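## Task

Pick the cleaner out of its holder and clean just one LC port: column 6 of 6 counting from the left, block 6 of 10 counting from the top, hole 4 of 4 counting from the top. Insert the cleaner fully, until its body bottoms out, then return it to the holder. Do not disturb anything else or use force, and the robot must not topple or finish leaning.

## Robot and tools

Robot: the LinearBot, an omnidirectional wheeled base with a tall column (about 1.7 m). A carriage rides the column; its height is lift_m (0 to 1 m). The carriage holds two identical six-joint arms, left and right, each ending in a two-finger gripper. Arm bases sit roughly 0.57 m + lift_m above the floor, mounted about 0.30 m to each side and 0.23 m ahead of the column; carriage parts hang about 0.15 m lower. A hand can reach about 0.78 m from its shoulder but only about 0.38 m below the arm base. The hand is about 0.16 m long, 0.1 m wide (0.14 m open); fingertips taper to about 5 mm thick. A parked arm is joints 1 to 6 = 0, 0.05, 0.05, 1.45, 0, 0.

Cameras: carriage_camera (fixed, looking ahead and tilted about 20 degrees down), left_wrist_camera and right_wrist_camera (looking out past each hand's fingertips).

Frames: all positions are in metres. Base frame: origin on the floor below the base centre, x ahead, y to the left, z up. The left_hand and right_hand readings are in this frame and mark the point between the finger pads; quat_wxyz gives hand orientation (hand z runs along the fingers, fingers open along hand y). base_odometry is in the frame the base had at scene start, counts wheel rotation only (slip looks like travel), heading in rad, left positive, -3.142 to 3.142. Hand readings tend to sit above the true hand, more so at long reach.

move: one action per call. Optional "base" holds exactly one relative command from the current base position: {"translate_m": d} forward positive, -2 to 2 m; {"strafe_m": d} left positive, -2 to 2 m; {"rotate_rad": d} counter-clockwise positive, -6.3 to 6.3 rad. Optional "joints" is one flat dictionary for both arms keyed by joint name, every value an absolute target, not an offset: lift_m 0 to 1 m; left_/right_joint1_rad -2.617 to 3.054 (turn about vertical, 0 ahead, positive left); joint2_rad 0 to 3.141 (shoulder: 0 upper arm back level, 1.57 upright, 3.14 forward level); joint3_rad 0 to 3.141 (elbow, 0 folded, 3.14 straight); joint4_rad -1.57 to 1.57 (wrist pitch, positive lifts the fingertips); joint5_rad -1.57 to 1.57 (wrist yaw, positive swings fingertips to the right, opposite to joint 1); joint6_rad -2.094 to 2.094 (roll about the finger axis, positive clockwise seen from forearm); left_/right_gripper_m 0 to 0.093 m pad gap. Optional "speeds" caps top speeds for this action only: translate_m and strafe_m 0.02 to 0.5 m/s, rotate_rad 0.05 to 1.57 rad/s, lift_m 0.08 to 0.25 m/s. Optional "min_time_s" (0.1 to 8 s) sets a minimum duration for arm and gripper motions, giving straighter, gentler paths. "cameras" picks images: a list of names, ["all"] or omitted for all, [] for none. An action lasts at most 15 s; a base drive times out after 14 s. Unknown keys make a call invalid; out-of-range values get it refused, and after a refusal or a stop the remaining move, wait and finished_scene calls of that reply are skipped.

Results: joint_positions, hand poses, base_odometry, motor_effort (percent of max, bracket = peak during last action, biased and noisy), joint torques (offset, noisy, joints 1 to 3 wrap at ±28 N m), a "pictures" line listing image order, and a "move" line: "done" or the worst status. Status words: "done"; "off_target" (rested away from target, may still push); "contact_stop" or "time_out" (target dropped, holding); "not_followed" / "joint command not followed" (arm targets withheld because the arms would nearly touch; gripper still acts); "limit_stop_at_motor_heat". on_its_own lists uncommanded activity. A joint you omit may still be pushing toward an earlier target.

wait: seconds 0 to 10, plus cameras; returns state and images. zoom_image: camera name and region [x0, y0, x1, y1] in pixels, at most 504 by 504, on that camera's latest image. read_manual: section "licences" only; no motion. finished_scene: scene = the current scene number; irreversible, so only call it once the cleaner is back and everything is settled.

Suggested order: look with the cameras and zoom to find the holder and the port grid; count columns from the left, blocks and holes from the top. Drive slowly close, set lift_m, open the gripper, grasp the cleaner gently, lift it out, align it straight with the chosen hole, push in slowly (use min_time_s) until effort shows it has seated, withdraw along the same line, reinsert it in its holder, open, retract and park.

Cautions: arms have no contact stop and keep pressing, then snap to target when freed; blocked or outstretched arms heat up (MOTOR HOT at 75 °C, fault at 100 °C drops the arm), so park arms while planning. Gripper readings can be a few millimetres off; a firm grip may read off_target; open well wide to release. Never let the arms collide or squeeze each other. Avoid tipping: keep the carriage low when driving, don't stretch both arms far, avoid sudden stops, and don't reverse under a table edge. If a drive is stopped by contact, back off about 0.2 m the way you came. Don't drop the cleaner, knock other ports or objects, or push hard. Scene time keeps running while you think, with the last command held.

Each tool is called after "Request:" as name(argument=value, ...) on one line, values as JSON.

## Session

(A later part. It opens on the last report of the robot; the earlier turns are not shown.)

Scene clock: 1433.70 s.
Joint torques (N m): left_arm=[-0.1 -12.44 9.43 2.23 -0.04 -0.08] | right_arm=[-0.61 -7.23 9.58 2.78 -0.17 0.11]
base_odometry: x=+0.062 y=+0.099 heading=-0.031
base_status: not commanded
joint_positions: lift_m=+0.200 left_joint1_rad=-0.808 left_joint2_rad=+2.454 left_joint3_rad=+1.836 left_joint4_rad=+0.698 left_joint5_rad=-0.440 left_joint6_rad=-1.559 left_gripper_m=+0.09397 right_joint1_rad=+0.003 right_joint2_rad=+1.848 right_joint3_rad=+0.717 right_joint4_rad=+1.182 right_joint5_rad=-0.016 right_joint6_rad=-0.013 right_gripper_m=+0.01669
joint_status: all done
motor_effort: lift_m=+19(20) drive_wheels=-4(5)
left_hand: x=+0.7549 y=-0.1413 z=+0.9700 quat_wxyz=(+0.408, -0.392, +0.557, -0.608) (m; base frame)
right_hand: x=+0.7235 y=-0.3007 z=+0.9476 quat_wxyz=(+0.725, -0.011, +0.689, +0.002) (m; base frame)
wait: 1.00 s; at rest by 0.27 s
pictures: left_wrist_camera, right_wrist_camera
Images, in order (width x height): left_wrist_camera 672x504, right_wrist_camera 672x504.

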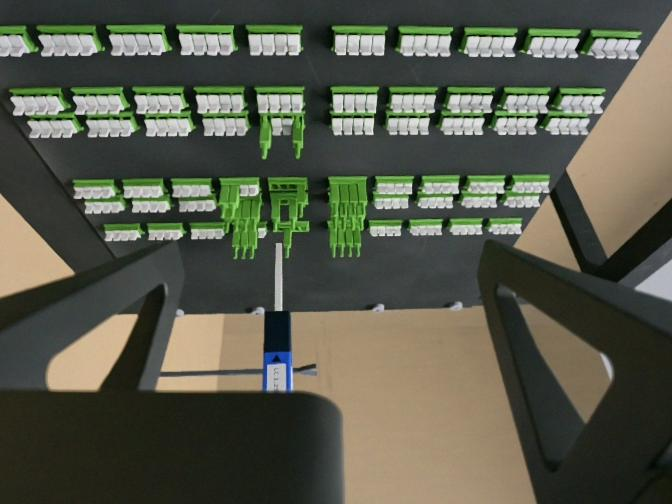

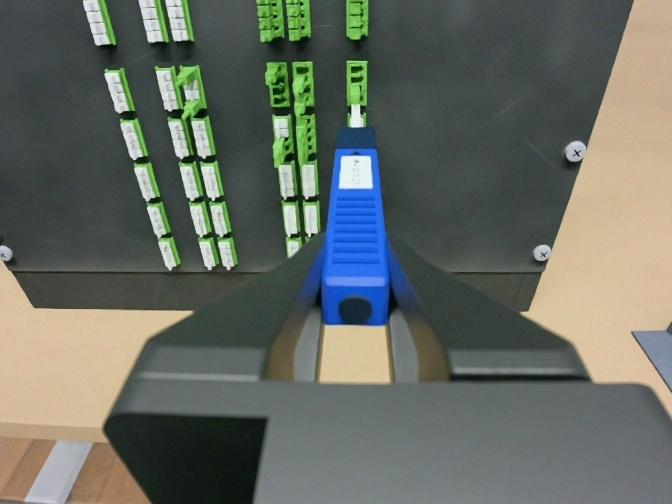

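Request:
move(joints={"lift_m": 0.2012, "right_joint1_rad": 0.0122, "right_joint4_rad": 1.189}, speeds={"lift_m": 0.08}, min_time_s=1, cameras=[])

Request:
wait(seconds=1, cameras=["right_wrist_camera", "left_wrist_camera"])

Request:
zoom_image(camera="right_wrist_camera", region=[335, 74, 377, 116])

Request:
zoom_image(camera="left_wrist_camera", region=[270, 220, 310, 260])

Scene clock: 1493.80 s.
Joint torques (N m): left_arm=[-0.23 -12.44 9.46 2.22 -0.02 -0.08] | right_arm=[-0.17 -7.24 9.57 2.76 -0.17 0.11]
move: done
base_odometry: x=+0.062 y=+0.099 heading=-0.031
base_status: not commanded
joint_positions: lift_m=+0.201 left_joint1_rad=-0.808 left_joint2_rad=+2.454 left_joint3_rad=+1.836 left_joint4_rad=+0.698 left_joint5_rad=-0.440 left_joint6_rad=-1.559 left_gripper_m=+0.09397 right_joint1_rad=+0.006 right_joint2_rad=+1.848 right_joint3_rad=+0.717 right_joint4_rad=+1.182 right_joint5_rad=-0.016 right_joint6_rad=-0.013 right_gripper_m=+0.01669
joint_status: all done
motor_effort: lift_m=+26(26) drive_wheels=-3(5)
left_hand: x=+0.7549 y=-0.1413 z=+0.9705 quat_wxyz=(+0.408, -0.392, +0.557, -0.608) (m; base frame)
right_hand: x=+0.7235 y=-0.2990 z=+0.9481 quat_wxyz=(+0.725, -0.012, +0.688, +0.003) (m; base frame)
pictures: none
No camera images: "cameras" was empty.

Scene clock: 1494.80 s.
Joint torques (N m): left_arm=[-0.2 -12.38 9.48 2.23 -0.04 -0.08] | right_arm=[-0.18 -7.21 9.58 2.76 -0.17 0.11]
base_odometry: x=+0.062 y=+0.099 heading=-0.031
base_status: not commanded
joint_positions: lift_m=+0.201 left_joint1_rad=-0.808 left_joint2_rad=+2.454 left_joint3_rad=+1.836 left_joint4_rad=+0.698 left_joint5_rad=-0.440 left_joint6_rad=-1.559 left_gripper_m=+0.09397 right_joint1_rad=+0.006 right_joint2_rad=+1.848 right_joint3_rad=+0.717 right_joint4_rad=+1.182 right_joint5_rad=-0.016 right_joint6_rad=-0.013 right_gripper_m=+0.01669
joint_status: all done
motor_effort: lift_m=+25(26) drive_wheels=-4(5)
left_hand: x=+0.7549 y=-0.1413 z=+0.9705 quat_wxyz=(+0.408, -0.392, +0.557, -0.608) (m; base frame)
right_hand: x=+0.7235 y=-0.2990 z=+0.9481 quat_wxyz=(+0.725, -0.012, +0.688, +0.003) (m; base frame)
wait: 1.00 s; at rest by 0.27 s
pictures: left_wrist_camera, right_wrist_camera
Images, in order (width x height): left_wrist_camera 672x504, right_wrist_camera 672x504.

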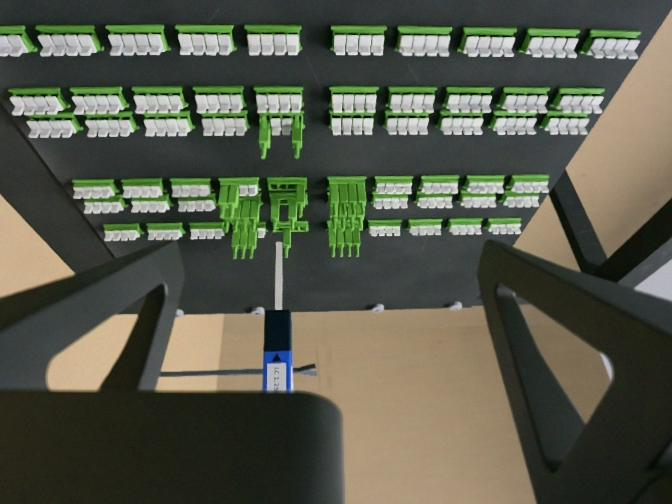

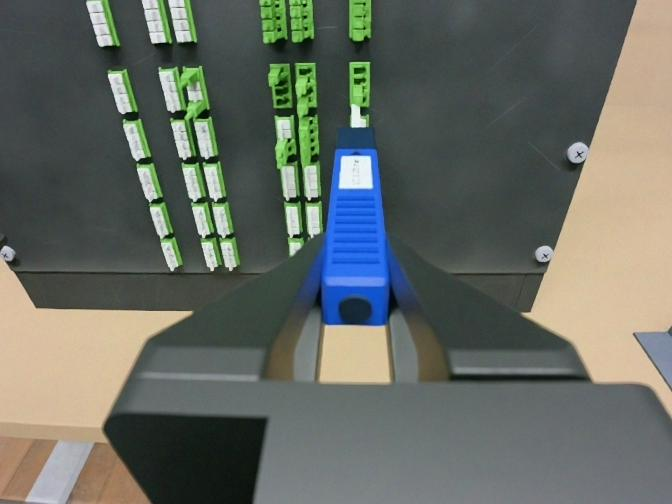

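Scaled by 12.000 from the camera's 672x504 image, which has a finer 960x720 frame.

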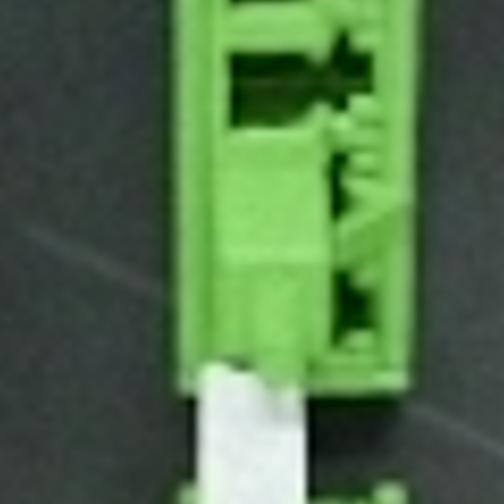

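Scaled by 12.600 from the camera's 672x504 image, which has a finer 960x720 frame.

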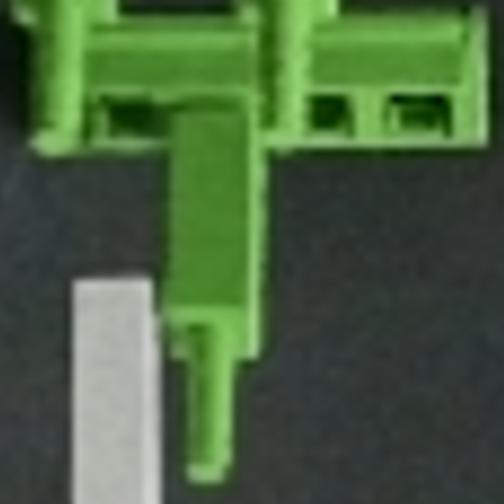

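Request:
move(joints={"right_joint1_rad": -0.002}, min_time_s=1, cameras=[])

Request:
move(joints={"right_joint1_rad": 0.0038}, min_time_s=1, cameras=[])

Request:
wait(seconds=1, cameras=["right_wrist_camera", "left_wrist_camera"])

Request:
zoom_image(camera="right_wrist_camera", region=[335, 74, 377, 116])

Request:
zoom_image(camera="left_wrist_camera", region=[270, 220, 310, 260])

Scene clock: 1503.30 s.
Joint torques (N m): left_arm=[-0.13 -12.38 9.42 2.22 -0.05 -0.07] | right_arm=[-1.09 -7.23 9.58 2.76 -0.17 0.11]
move: done
base_odometry: x=+0.062 y=+0.099 heading=-0.031
base_status: not commanded
joint_positions: lift_m=+0.201 left_joint1_rad=-0.808 left_joint2_rad=+2.454 left_joint3_rad=+1.836 left_joint4_rad=+0.698 left_joint5_rad=-0.440 left_joint6_rad=-1.559 left_gripper_m=+0.09397 right_joint1_rad=+0.004 right_joint2_rad=+1.848 right_joint3_rad=+0.717 right_joint4_rad=+1.182 right_joint5_rad=-0.016 right_joint6_rad=-0.013 right_gripper_m=+0.01669
joint_status: all done
motor_effort: lift_m=+23(27) drive_wheels=-3(5)
left_hand: x=+0.7549 y=-0.1413 z=+0.9705 quat_wxyz=(+0.408, -0.392, +0.557, -0.608) (m; base frame)
right_hand: x=+0.7235 y=-0.3003 z=+0.9481 quat_wxyz=(+0.725, -0.011, +0.688, +0.002) (m; base frame)
pictures: none
No camera images: "cameras" was empty.

Scene clock: 1504.60 s.
Joint torques (N m): left_arm=[-0.16 -12.48 9.46 2.23 -0.03 -0.08] | right_arm=[-0.65 -7.23 9.58 2.76 -0.18 0.11]
move: done
base_odometry: x=+0.062 y=+0.099 heading=-0.031
base_status: not commanded
joint_positions: lift_m=+0.201 left_joint1_rad=-0.808 left_joint2_rad=+2.454 left_joint3_rad=+1.836 left_joint4_rad=+0.698 left_joint5_rad=-0.440 left_joint6_rad=-1.559 left_gripper_m=+0.09397 right_joint1_rad=+0.004 right_joint2_rad=+1.848 right_joint3_rad=+0.717 right_joint4_rad=+1.182 right_joint5_rad=-0.016 right_joint6_rad=-0.013 right_gripper_m=+0.01669
joint_status: all done
motor_effort: lift_m=+24(26) drive_wheels=-4(6)
left_hand: x=+0.7549 y=-0.1413 z=+0.9705 quat_wxyz=(+0.408, -0.392, +0.557, -0.608) (m; base frame)
right_hand: x=+0.7235 y=-0.3003 z=+0.9481 quat_wxyz=(+0.725, -0.011, +0.688, +0.002) (m; base frame)
pictures: none
No camera images: "cameras" was empty.

Scene clock: 1505.60 s.
Joint torques (N m): left_arm=[-0.18 -12.41 9.47 2.23 -0.03 -0.06] | right_arm=[-0.64 -7.23 9.55 2.76 -0.18 0.11]
base_odometry: x=+0.062 y=+0.099 heading=-0.031
base_status: not commanded
joint_positions: lift_m=+0.201 left_joint1_rad=-0.808 left_joint2_rad=+2.454 left_joint3_rad=+1.836 left_joint4_rad=+0.698 left_joint5_rad=-0.440 left_joint6_rad=-1.559 left_gripper_m=+0.09397 right_joint1_rad=+0.004 right_joint2_rad=+1.848 right_joint3_rad=+0.717 right_joint4_rad=+1.182 right_joint5_rad=-0.016 right_joint6_rad=-0.013 right_gripper_m=+0.01669
joint_status: all done
motor_effort: lift_m=+24(26) drive_wheels=-5(6)
left_hand: x=+0.7549 y=-0.1413 z=+0.9705 quat_wxyz=(+0.408, -0.392, +0.557, -0.608) (m; base frame)
right_hand: x=+0.7235 y=-0.3003 z=+0.9481 quat_wxyz=(+0.725, -0.011, +0.688, +0.002) (m; base frame)
wait: 1.00 s; at rest by 0.27 s
pictures: left_wrist_camera, right_wrist_camera
Images, in order (width x height): left_wrist_camera 672x504, right_wrist_camera 672x504.

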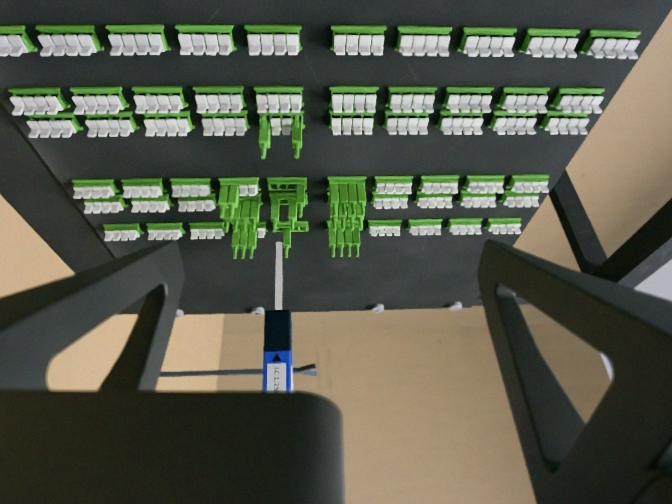

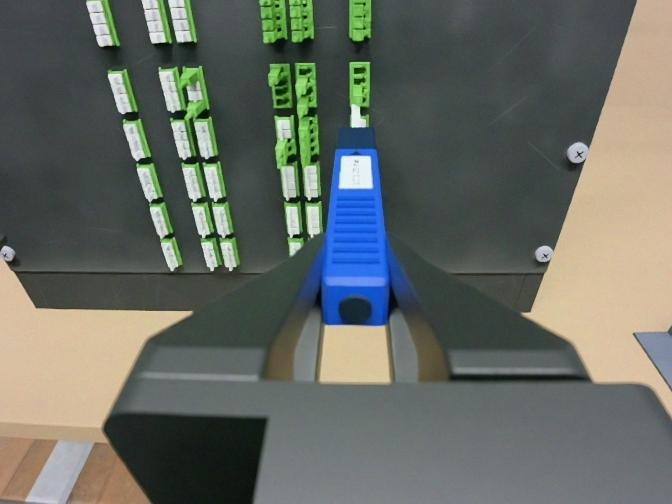

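Scaled by 12.000 from the camera's 672x504 image, which has a finer 960x720 frame.

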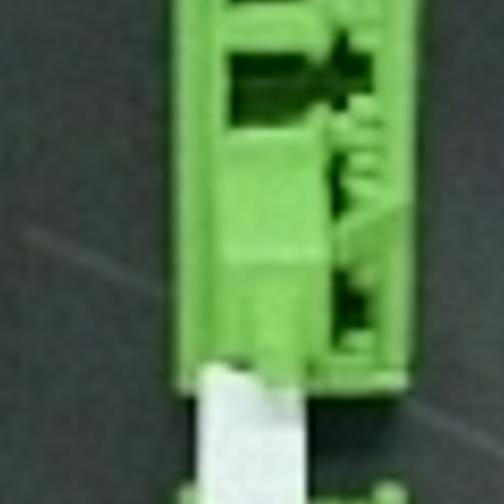

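Scaled by 12.600 from the camera's 672x504 image, which has a finer 960x720 frame.

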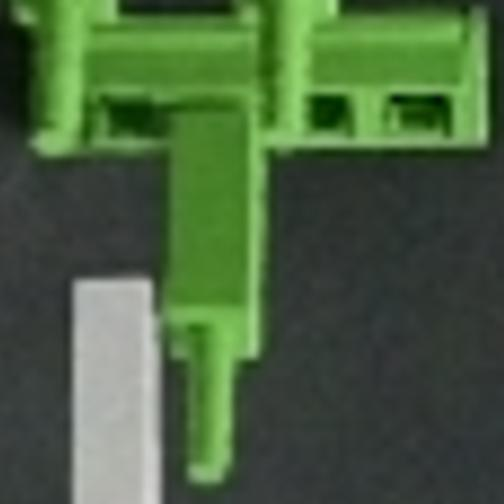

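Request:
wait(seconds=0.5, cameras=["right_wrist_camera", "left_wrist_camera"])

Request:
zoom_image(camera="right_wrist_camera", region=[335, 74, 377, 116])

Scene clock: 1509.97 s.
Joint torques (N m): left_arm=[-0.18 -12.46 9.48 2.24 -0.04 -0.09] | right_arm=[-0.62 -7.24 9.57 2.76 -0.17 0.11]
base_odometry: x=+0.062 y=+0.099 heading=-0.031
base_status: not commanded
joint_positions: lift_m=+0.201 left_joint1_rad=-0.808 left_joint2_rad=+2.454 left_joint3_rad=+1.836 left_joint4_rad=+0.698 left_joint5_rad=-0.440 left_joint6_rad=-1.559 left_gripper_m=+0.09397 right_joint1_rad=+0.004 right_joint2_rad=+1.848 right_joint3_rad=+0.717 right_joint4_rad=+1.182 right_joint5_rad=-0.016 right_joint6_rad=-0.013 right_gripper_m=+0.01669
joint_status: all done
motor_effort: lift_m=+23(26) drive_wheels=-4(6)
left_hand: x=+0.7549 y=-0.1413 z=+0.9705 quat_wxyz=(+0.408, -0.392, +0.557, -0.608) (m; base frame)
right_hand: x=+0.7235 y=-0.3003 z=+0.9481 quat_wxyz=(+0.725, -0.011, +0.688, +0.002) (m; base frame)
wait: 0.50 s; at rest from the start
pictures: left_wrist_camera, right_wrist_camera
Images, in order (width x height): left_wrist_camera 672x504, right_wrist_camera 672x504.

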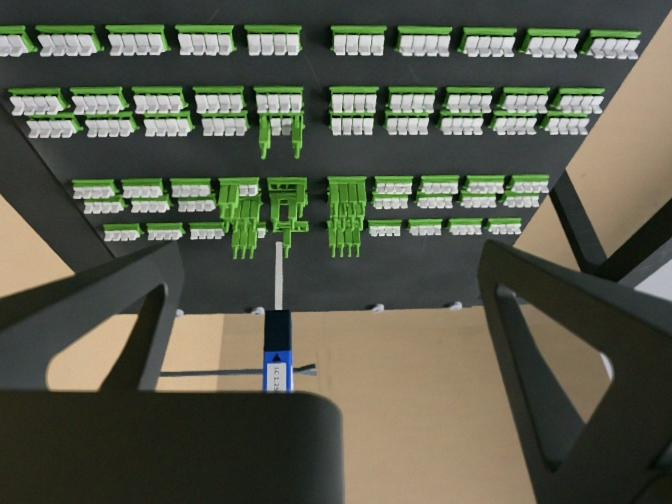

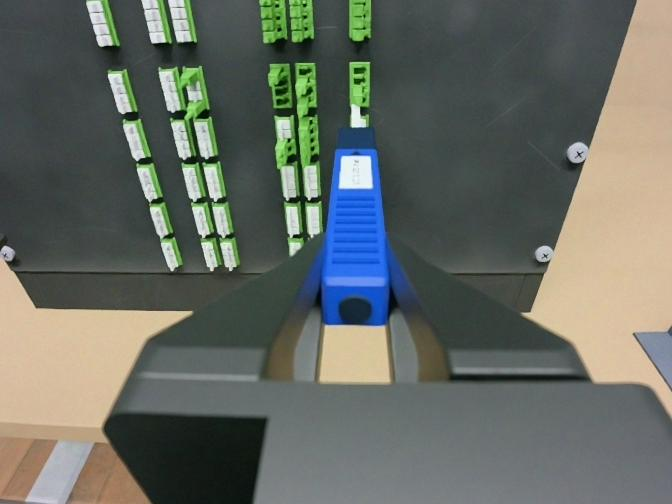

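Scaled by 12.000 from the camera's 672x504 image, which has a finer 960x720 frame.

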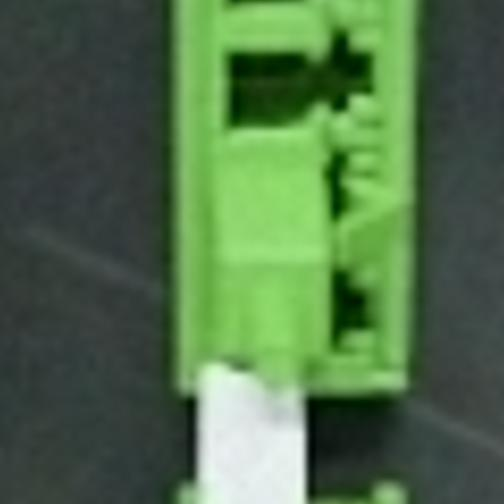

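Request:
move(joints={"right_joint1_rad": -0.005}, min_time_s=1, cameras=[])

Request:
wait(seconds=0.7, cameras=["right_wrist_camera"])

Request:
zoom_image(camera="right_wrist_camera", region=[335, 74, 377, 116])

Scene clock: 1517.07 s.
Joint torques (N m): left_arm=[-0.21 -12.45 9.47 2.23 -0.04 -0.08] | right_arm=[-1.16 -7.24 9.57 2.76 -0.18 0.11]
move: done
base_odometry: x=+0.062 y=+0.099 heading=-0.031
base_status: not commanded
joint_positions: lift_m=+0.201 left_joint1_rad=-0.808 left_joint2_rad=+2.454 left_joint3_rad=+1.836 left_joint4_rad=+0.698 left_joint5_rad=-0.440 left_joint6_rad=-1.559 left_gripper_m=+0.09397 right_joint1_rad=+0.002 right_joint2_rad=+1.848 right_joint3_rad=+0.717 right_joint4_rad=+1.182 right_joint5_rad=-0.016 right_joint6_rad=-0.013 right_gripper_m=+0.01669
joint_status: all done
motor_effort: lift_m=+24(26) drive_wheels=-4(6)
left_hand: x=+0.7549 y=-0.1413 z=+0.9705 quat_wxyz=(+0.408, -0.392, +0.557, -0.608) (m; base frame)
right_hand: x=+0.7235 y=-0.3012 z=+0.9481 quat_wxyz=(+0.725, -0.011, +0.688, +0.001) (m; base frame)
pictures: none
No camera images: "cameras" was empty.

Scene clock: 1517.77 s.
Joint torques (N m): left_arm=[-0.2 -12.45 9.44 2.23 -0.04 -0.07] | right_arm=[-1.17 -7.24 9.57 2.76 -0.17 0.11]
base_odometry: x=+0.062 y=+0.099 heading=-0.031
base_status: not commanded
joint_positions: lift_m=+0.201 left_joint1_rad=-0.808 left_joint2_rad=+2.454 left_joint3_rad=+1.836 left_joint4_rad=+0.698 left_joint5_rad=-0.440 left_joint6_rad=-1.559 left_gripper_m=+0.09397 right_joint1_rad=+0.002 right_joint2_rad=+1.848 right_joint3_rad=+0.717 right_joint4_rad=+1.182 right_joint5_rad=-0.016 right_joint6_rad=-0.013 right_gripper_m=+0.01669
joint_status: all done
motor_effort: lift_m=+25(26) drive_wheels=-5(6)
left_hand: x=+0.7549 y=-0.1413 z=+0.9705 quat_wxyz=(+0.408, -0.392, +0.557, -0.608) (m; base frame)
right_hand: x=+0.7235 y=-0.3012 z=+0.9481 quat_wxyz=(+0.725, -0.011, +0.688, +0.001) (m; base frame)
wait: 0.70 s; at rest by 0.27 s
pictures: right_wrist_camera
Images, in order (width x height): right_wrist_camera 672x504.

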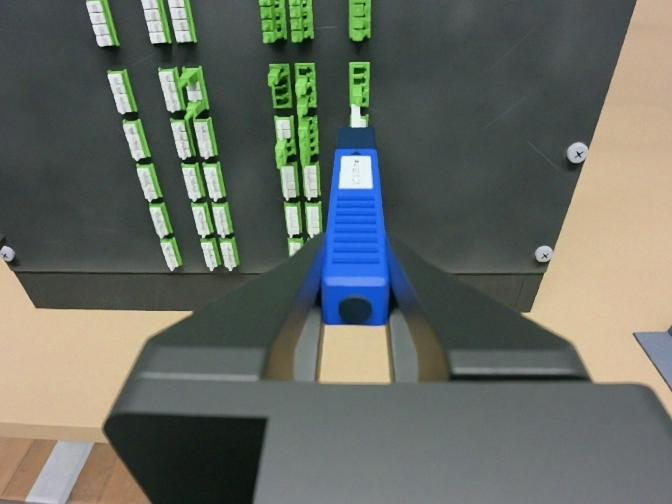

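Scaled by 12.000 from the camera's 672x504 image, which has a finer 960x720 frame.

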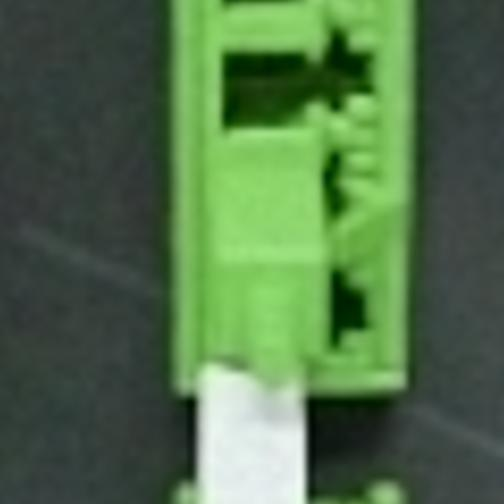

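Request:
move(joints={"right_joint1_rad": -0.0065}, min_time_s=1, cameras=[])

Request:
wait(seconds=0.7, cameras=["right_wrist_camera"])

Request:
zoom_image(camera="right_wrist_camera", region=[335, 74, 377, 116])

Scene clock: 1524.47 s.
Joint torques (N m): left_arm=[-0.2 -12.42 9.47 2.23 -0.04 -0.06] | right_arm=[-1.07 -7.23 9.58 2.76 -0.18 0.11]
move: done
base_odometry: x=+0.062 y=+0.099 heading=-0.031
base_status: not commanded
joint_positions: lift_m=+0.201 left_joint1_rad=-0.808 left_joint2_rad=+2.454 left_joint3_rad=+1.836 left_joint4_rad=+0.698 left_joint5_rad=-0.440 left_joint6_rad=-1.559 left_gripper_m=+0.09397 right_joint1_rad=-0.001 right_joint2_rad=+1.848 right_joint3_rad=+0.717 right_joint4_rad=+1.182 right_joint5_rad=-0.016 right_joint6_rad=-0.013 right_gripper_m=+0.01669
joint_status: all done
motor_effort: lift_m=+25(26) drive_wheels=-5(6)
left_hand: x=+0.7549 y=-0.1413 z=+0.9705 quat_wxyz=(+0.408, -0.392, +0.557, -0.608) (m; base frame)
right_hand: x=+0.7235 y=-0.3026 z=+0.9481 quat_wxyz=(+0.725, -0.010, +0.688, +0.001) (m; base frame)
pictures: none
No camera images: "cameras" was empty.

Scene clock: 1525.17 s.
Joint torques (N m): left_arm=[-0.2 -12.41 9.42 2.22 -0.02 -0.08] | right_arm=[-1.06 -7.21 9.58 2.76 -0.18 0.11]
base_odometry: x=+0.062 y=+0.099 heading=-0.031
base_status: not commanded
joint_positions: lift_m=+0.201 left_joint1_rad=-0.808 left_joint2_rad=+2.454 left_joint3_rad=+1.836 left_joint4_rad=+0.698 left_joint5_rad=-0.440 left_joint6_rad=-1.559 left_gripper_m=+0.09397 right_joint1_rad=-0.001 right_joint2_rad=+1.848 right_joint3_rad=+0.717 right_joint4_rad=+1.182 right_joint5_rad=-0.016 right_joint6_rad=-0.013 right_gripper_m=+0.01669
joint_status: all done
motor_effort: lift_m=+25(26) drive_wheels=-3(6)
left_hand: x=+0.7549 y=-0.1413 z=+0.9705 quat_wxyz=(+0.408, -0.392, +0.557, -0.608) (m; base frame)
right_hand: x=+0.7235 y=-0.3026 z=+0.9481 quat_wxyz=(+0.725, -0.010, +0.688, +0.001) (m; base frame)
wait: 0.70 s; at rest by 0.27 s
pictures: right_wrist_camera
Images, in order (width x height): right_wrist_camera 672x504.

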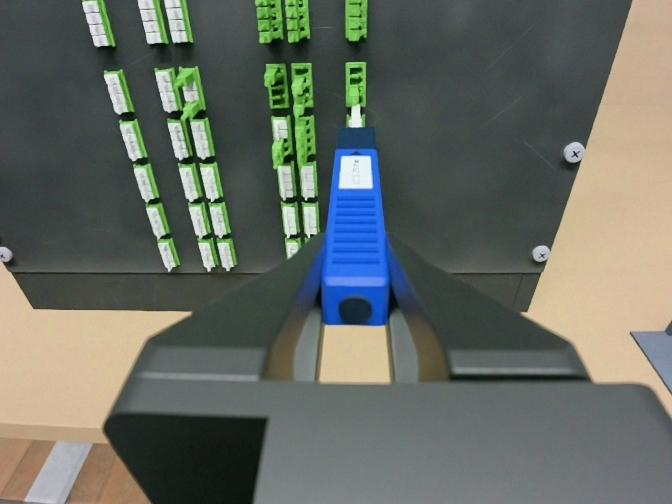

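Scaled by 12.000 from the camera's 672x504 image, which has a finer 960x720 frame.

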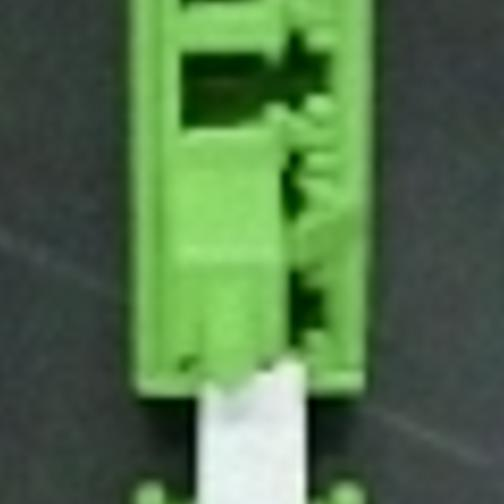

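Request:
move(joints={"right_joint1_rad": -0.001, "right_joint5_rad": -0.026}, min_time_s=1, cameras=[])

Request:
wait(seconds=0.7, cameras=["right_wrist_camera"])

Request:
zoom_image(camera="right_wrist_camera", region=[335, 74, 377, 116])

Scene clock: 1534.63 s.
Joint torques (N m): left_arm=[-0.2 -12.4 9.48 2.24 -0.05 -0.06] | right_arm=[-0.65 -7.23 9.58 2.76 -0.22 0.11]
move: done
base_odometry: x=+0.062 y=+0.099 heading=-0.031
base_status: not commanded
joint_positions: lift_m=+0.201 left_joint1_rad=-0.808 left_joint2_rad=+2.454 left_joint3_rad=+1.836 left_joint4_rad=+0.698 left_joint5_rad=-0.440 left_joint6_rad=-1.559 left_gripper_m=+0.09397 right_joint1_rad=-0.001 right_joint2_rad=+1.848 right_joint3_rad=+0.717 right_joint4_rad=+1.182 right_joint5_rad=-0.017 right_joint6_rad=-0.013 right_gripper_m=+0.01669
joint_status: all done
motor_effort: lift_m=+25(28) drive_wheels=-3(6)
left_hand: x=+0.7549 y=-0.1413 z=+0.9705 quat_wxyz=(+0.408, -0.392, +0.557, -0.608) (m; base frame)
right_hand: x=+0.7235 y=-0.3023 z=+0.9481 quat_wxyz=(+0.725, -0.010, +0.688, +0.001) (m; base frame)
pictures: none
No camera images: "cameras" was empty.

Scene clock: 1535.33 s.
Joint torques (N m): left_arm=[-0.16 -12.4 9.39 2.22 -0.03 -0.07] | right_arm=[-0.64 -7.23 9.57 2.76 -0.21 0.11]
base_odometry: x=+0.062 y=+0.099 heading=-0.031
base_status: not commanded
joint_positions: lift_m=+0.201 left_joint1_rad=-0.808 left_joint2_rad=+2.454 left_joint3_rad=+1.836 left_joint4_rad=+0.698 left_joint5_rad=-0.440 left_joint6_rad=-1.559 left_gripper_m=+0.09397 right_joint1_rad=-0.001 right_joint2_rad=+1.848 right_joint3_rad=+0.717 right_joint4_rad=+1.182 right_joint5_rad=-0.018 right_joint6_rad=-0.013 right_gripper_m=+0.01669
joint_status: all done
motor_effort: lift_m=+25(28) drive_wheels=-5(6)
left_hand: x=+0.7549 y=-0.1413 z=+0.9705 quat_wxyz=(+0.408, -0.392, +0.557, -0.608) (m; base frame)
right_hand: x=+0.7235 y=-0.3022 z=+0.9481 quat_wxyz=(+0.725, -0.010, +0.688, +0.001) (m; base frame)
wait: 0.70 s; at rest by 0.27 s
pictures: right_wrist_camera
Images, in order (width x height): right_wrist_camera 672x504.

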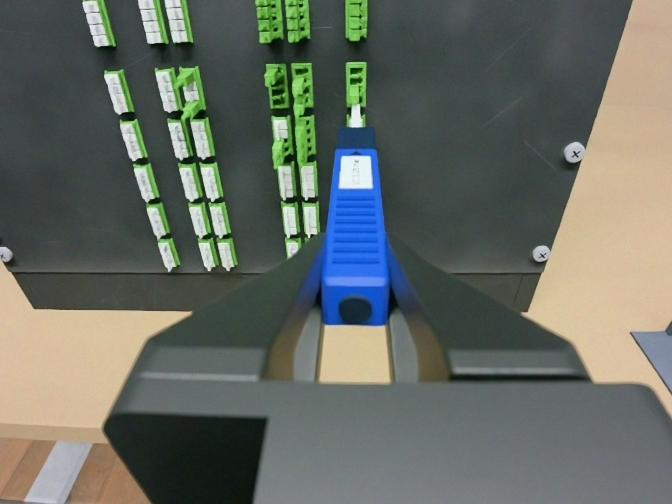

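Scaled by 12.000 from the camera's 672x504 image, which has a finer 960x720 frame.

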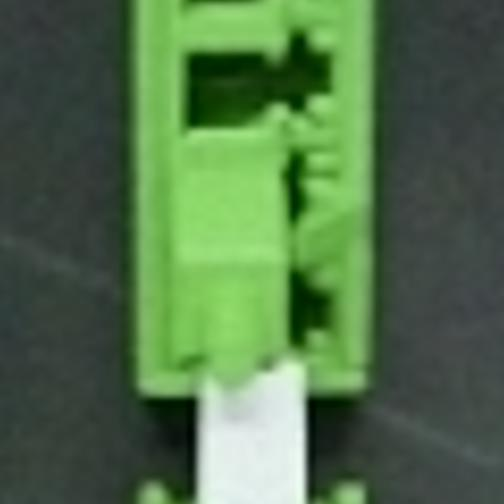

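Request:
move(joints={"right_joint5_rad": -0.0285}, min_time_s=1, cameras=[])

Request:
wait(seconds=0.7, cameras=["right_wrist_camera"])

Request:
zoom_image(camera="right_wrist_camera", region=[335, 74, 377, 116])

Scene clock: 1539.50 s.
Joint torques (N m): left_arm=[-0.18 -12.45 9.46 2.24 -0.04 -0.08] | right_arm=[-0.62 -7.23 9.58 2.76 -0.22 0.11]
move: done
base_odometry: x=+0.062 y=+0.099 heading=-0.031
base_status: not commanded
joint_positions: lift_m=+0.201 left_joint1_rad=-0.808 left_joint2_rad=+2.454 left_joint3_rad=+1.836 left_joint4_rad=+0.698 left_joint5_rad=-0.440 left_joint6_rad=-1.559 left_gripper_m=+0.09397 right_joint1_rad=-0.001 right_joint2_rad=+1.848 right_joint3_rad=+0.717 right_joint4_rad=+1.182 right_joint5_rad=-0.020 right_joint6_rad=-0.013 right_gripper_m=+0.01669
joint_status: all done
motor_effort: lift_m=+24(28) drive_wheels=-5(5)
left_hand: x=+0.7549 y=-0.1413 z=+0.9705 quat_wxyz=(+0.408, -0.392, +0.557, -0.608) (m; base frame)
right_hand: x=+0.7235 y=-0.3018 z=+0.9481 quat_wxyz=(+0.725, -0.011, +0.688, +0.002) (m; base frame)
pictures: none
No camera images: "cameras" was empty.

Scene clock: 1540.20 s.
Joint torques (N m): left_arm=[-0.21 -12.42 9.44 2.23 -0.03 -0.07] | right_arm=[-0.65 -7.21 9.58 2.75 -0.21 0.11]
base_odometry: x=+0.062 y=+0.099 heading=-0.031
base_status: not commanded
joint_positions: lift_m=+0.201 left_joint1_rad=-0.808 left_joint2_rad=+2.454 left_joint3_rad=+1.836 left_joint4_rad=+0.698 left_joint5_rad=-0.440 left_joint6_rad=-1.559 left_gripper_m=+0.09397 right_joint1_rad=-0.001 right_joint2_rad=+1.848 right_joint3_rad=+0.717 right_joint4_rad=+1.182 right_joint5_rad=-0.020 right_joint6_rad=-0.013 right_gripper_m=+0.01669
joint_status: all done
motor_effort: lift_m=+24(28) drive_wheels=-5(5)
left_hand: x=+0.7549 y=-0.1413 z=+0.9705 quat_wxyz=(+0.408, -0.392, +0.557, -0.608) (m; base frame)
right_hand: x=+0.7235 y=-0.3018 z=+0.9481 quat_wxyz=(+0.725, -0.011, +0.688, +0.002) (m; base frame)
wait: 0.70 s; at rest by 0.27 s
pictures: right_wrist_camera
Images, in order (width x height): right_wrist_camera 672x504.

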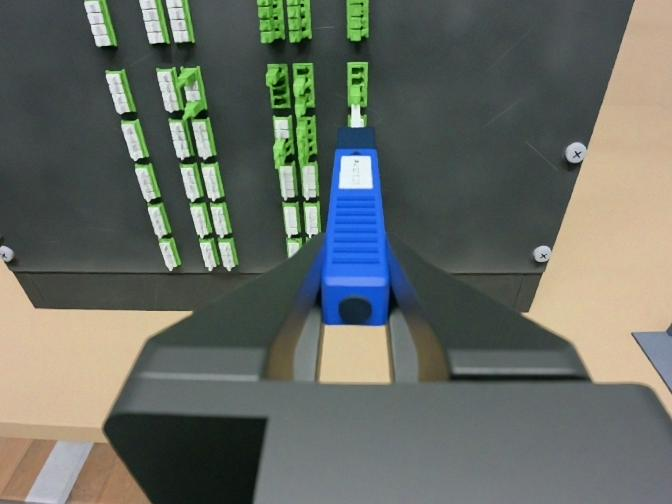

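Scaled by 12.000 from the camera's 672x504 image, which has a finer 960x720 frame.

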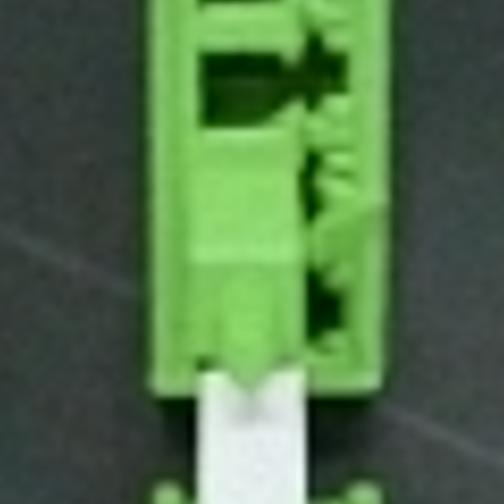

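Request:
move(joints={"right_joint5_rad": -0.0295}, min_time_s=1, cameras=[])

Request:
move(joints={"right_joint5_rad": -0.022}, min_time_s=1, cameras=[])

Request:
move(base={"translate_m": 0.007}, speeds={"translate_m": 0.02}, cameras=[])

Request:
wait(seconds=1.2, cameras=["right_wrist_camera", "left_wrist_camera"])

Request:
zoom_image(camera="right_wrist_camera", region=[335, 74, 377, 116])

Request:
zoom_image(camera="left_wrist_camera", region=[270, 220, 310, 260])

Scene clock: 1550.63 s.
Joint torques (N m): left_arm=[-0.18 -12.38 9.39 2.22 -0.04 -0.08] | right_arm=[-0.64 -7.23 9.57 2.76 -0.21 0.11]
move: done
base_odometry: x=+0.062 y=+0.099 heading=-0.031
base_status: not commanded
joint_positions: lift_m=+0.201 left_joint1_rad=-0.808 left_joint2_rad=+2.454 left_joint3_rad=+1.836 left_joint4_rad=+0.698 left_joint5_rad=-0.440 left_joint6_rad=-1.559 left_gripper_m=+0.09397 right_joint1_rad=-0.001 right_joint2_rad=+1.848 right_joint3_rad=+0.717 right_joint4_rad=+1.182 right_joint5_rad=-0.021 right_joint6_rad=-0.013 right_gripper_m=+0.01669
joint_status: all done
motor_effort: lift_m=+25(27) drive_wheels=-4(6)
left_hand: x=+0.7549 y=-0.1413 z=+0.9705 quat_wxyz=(+0.408, -0.392, +0.557, -0.608) (m; base frame)
right_hand: x=+0.7235 y=-0.3016 z=+0.9481 quat_wxyz=(+0.725, -0.012, +0.688, +0.002) (m; base frame)
pictures: none
No camera images: "cameras" was empty.

Scene clock: 1551.93 s.
Joint torques (N m): left_arm=[-0.16 -12.4 9.51 2.22 -0.03 -0.09] | right_arm=[-0.66 -7.23 9.58 2.76 -0.13 0.11]
move: done
base_odometry: x=+0.062 y=+0.099 heading=-0.031
base_status: not commanded
joint_positions: lift_m=+0.201 left_joint1_rad=-0.808 left_joint2_rad=+2.454 left_joint3_rad=+1.836 left_joint4_rad=+0.698 left_joint5_rad=-0.440 left_joint6_rad=-1.559 left_gripper_m=+0.09397 right_joint1_rad=-0.001 right_joint2_rad=+1.848 right_joint3_rad=+0.717 right_joint4_rad=+1.182 right_joint5_rad=-0.021 right_joint6_rad=-0.013 right_gripper_m=+0.01669
joint_status: all done
motor_effort: lift_m=+23(26) drive_wheels=-4(6)
left_hand: x=+0.7549 y=-0.1413 z=+0.9705 quat_wxyz=(+0.408, -0.392, +0.557, -0.608) (m; base frame)
right_hand: x=+0.7235 y=-0.3016 z=+0.9481 quat_wxyz=(+0.725, -0.012, +0.688, +0.002) (m; base frame)
pictures: none
No camera images: "cameras" was empty.

Scene clock: 1552.77 s.
Joint torques (N m): left_arm=[-0.17 -12.44 9.42 2.23 -0.04 -0.08] | right_arm=[-0.73 -7.21 9.57 2.76 -0.12 0.11]
move: done
base_odometry: x=+0.069 y=+0.100 heading=-0.030
base_status: done
joint_positions: lift_m=+0.201 left_joint1_rad=-0.808 left_joint2_rad=+2.454 left_joint3_rad=+1.836 left_joint4_rad=+0.699 left_joint5_rad=-0.440 left_joint6_rad=-1.559 left_gripper_m=+0.09397 right_joint1_rad=-0.001 right_joint2_rad=+1.848 right_joint3_rad=+0.717 right_joint4_rad=+1.182 right_joint5_rad=-0.021 right_joint6_rad=-0.013 right_gripper_m=+0.01669
joint_status: not commanded
motor_effort: lift_m=+25(25) drive_wheels=-5(11)
left_hand: x=+0.7549 y=-0.1413 z=+0.9706 quat_wxyz=(+0.408, -0.392, +0.557, -0.608) (m; base frame)
right_hand: x=+0.7235 y=-0.3016 z=+0.9481 quat_wxyz=(+0.725, -0.012, +0.688, +0.002) (m; base frame)
pictures: none
No camera images: "cameras" was empty.

Scene clock: 1553.97 s.
Joint torques (N m): left_arm=[-0.2 -12.4 9.46 2.22 -0.01 -0.08] | right_arm=[-0.65 -7.23 9.57 2.76 -0.13 0.11]
base_odometry: x=+0.069 y=+0.100 heading=-0.030
base_status: done
joint_positions: lift_m=+0.201 left_joint1_rad=-0.808 left_joint2_rad=+2.454 left_joint3_rad=+1.836 left_joint4_rad=+0.699 left_joint5_rad=-0.440 left_joint6_rad=-1.559 left_gripper_m=+0.09397 right_joint1_rad=-0.001 right_joint2_rad=+1.848 right_joint3_rad=+0.717 right_joint4_rad=+1.182 right_joint5_rad=-0.021 right_joint6_rad=-0.013 right_gripper_m=+0.01669
joint_status: not commanded
motor_effort: lift_m=+24(25) drive_wheels=-4(11)
left_hand: x=+0.7549 y=-0.1413 z=+0.9706 quat_wxyz=(+0.408, -0.392, +0.557, -0.608) (m; base frame)
right_hand: x=+0.7235 y=-0.3016 z=+0.9481 quat_wxyz=(+0.725, -0.012, +0.688, +0.002) (m; base frame)
wait: 1.20 s; at rest by 0.27 s
pictures: left_wrist_camera, right_wrist_camera
Images, in order (width x height): left_wrist_camera 672x504, right_wrist_camera 672x504.

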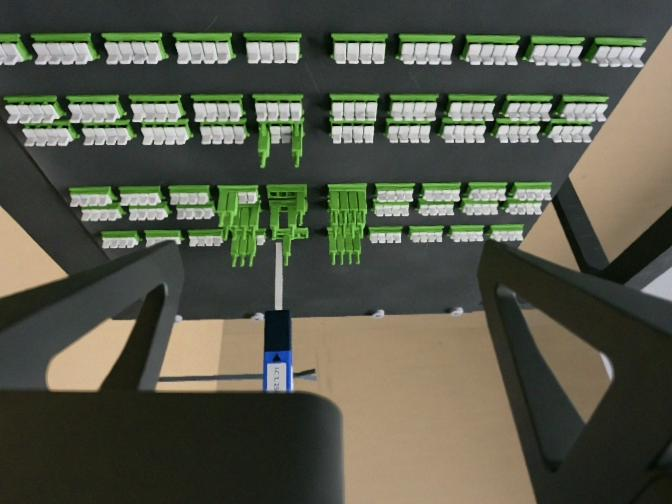

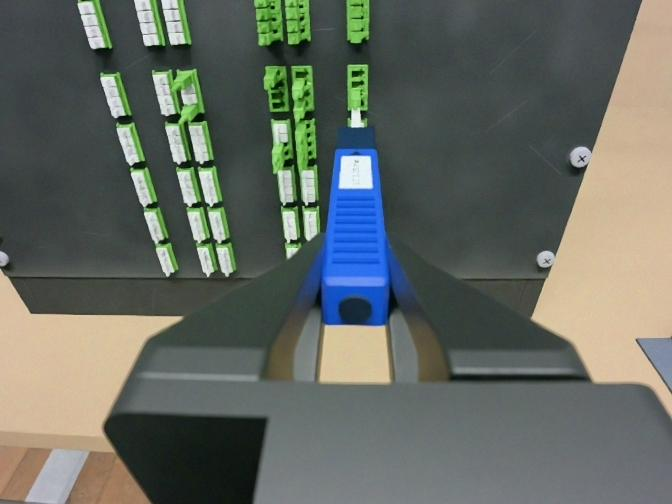

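Scaled by 12.000 from the camera's 672x504 image, which has a finer 960x720 frame.

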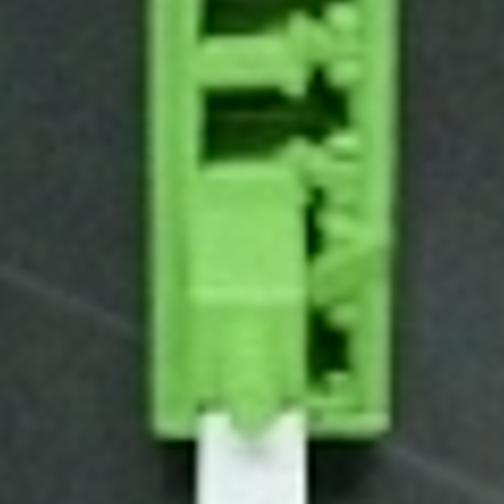

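Scaled by 12.600 from the camera's 672x504 image, which has a finer 960x720 frame.

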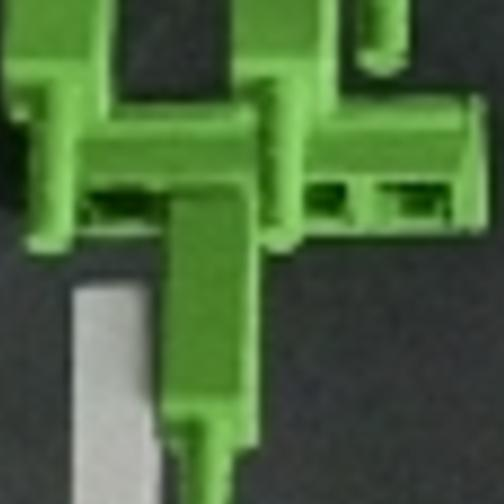

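Request:
zoom_image(camera="left_wrist_camera", region=[272, 230, 302, 260])

Request:
zoom_image(camera="left_wrist_camera", region=[262, 232, 322, 312])

Scaled by 16.800 from the camera's 672x504 image, which has a finer 960x720 frame.

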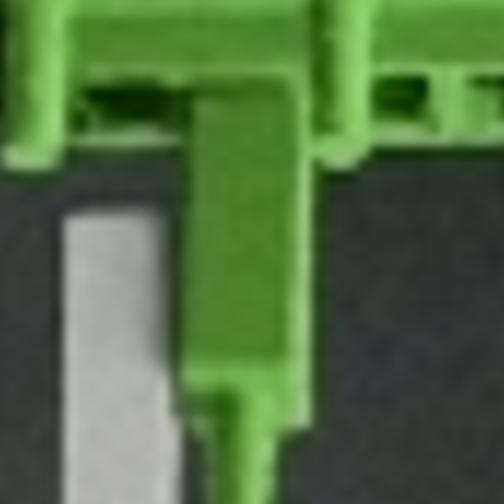

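Scaled by 6.300 from the camera's 672x504 image, which has a finer 960x720 frame.

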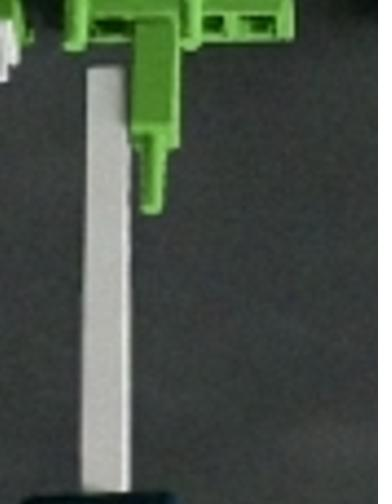

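Request:
zoom_image(camera="left_wrist_camera", region=[225, 180, 315, 270])

Request:
zoom_image(camera="left_wrist_camera", region=[315, 180, 375, 270])

Scaled by 5.600 from the camera's 672x504 image, which has a finer 960x720 frame.

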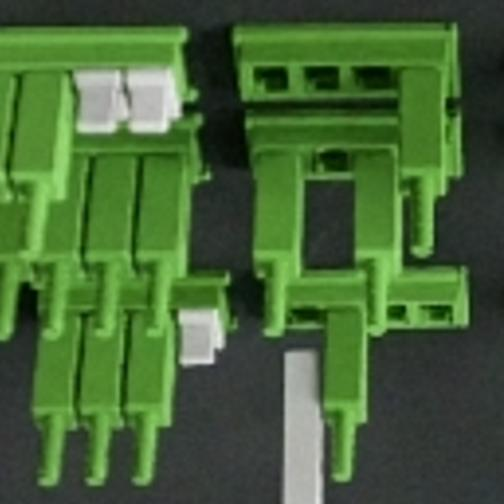

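Scaled by 5.600 from the camera's 672x504 image, which has a finer 960x720 frame.

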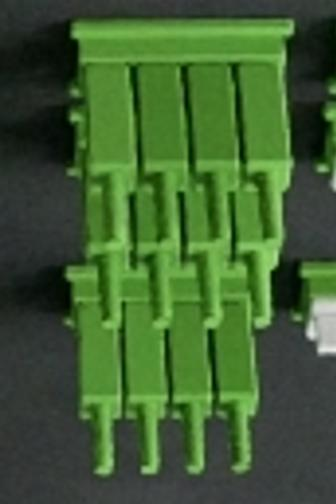

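Request:
zoom_image(camera="left_wrist_camera", region=[325, 228, 365, 268])

Request:
zoom_image(camera="left_wrist_camera", region=[228, 230, 268, 270])

Request:
zoom_image(camera="left_wrist_camera", region=[260, 240, 300, 280])

Request:
zoom_image(camera="left_wrist_camera", region=[260, 275, 300, 315])

Scaled by 12.600 from the camera's 672x504 image, which has a finer 960x720 frame.

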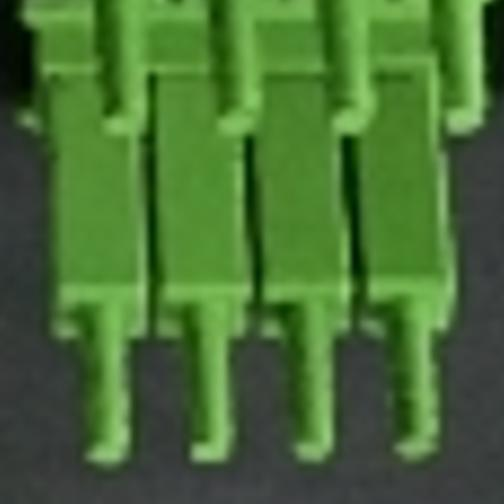

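Scaled by 12.600 from the camera's 672x504 image, which has a finer 960x720 frame.

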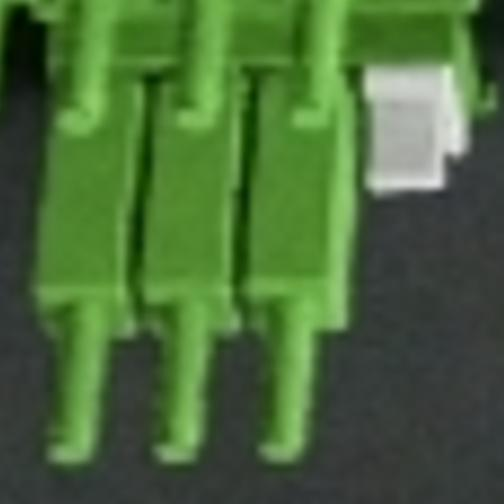

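Scaled by 12.600 from the camera's 672x504 image, which has a finer 960x720 frame.

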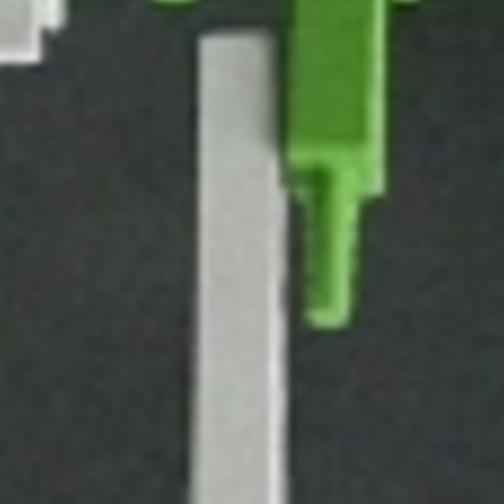

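Scaled by 12.600 from the camera's 672x504 image, which has a finer 960x720 frame.

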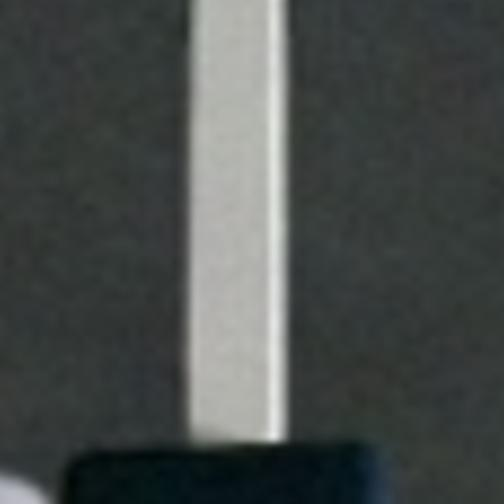

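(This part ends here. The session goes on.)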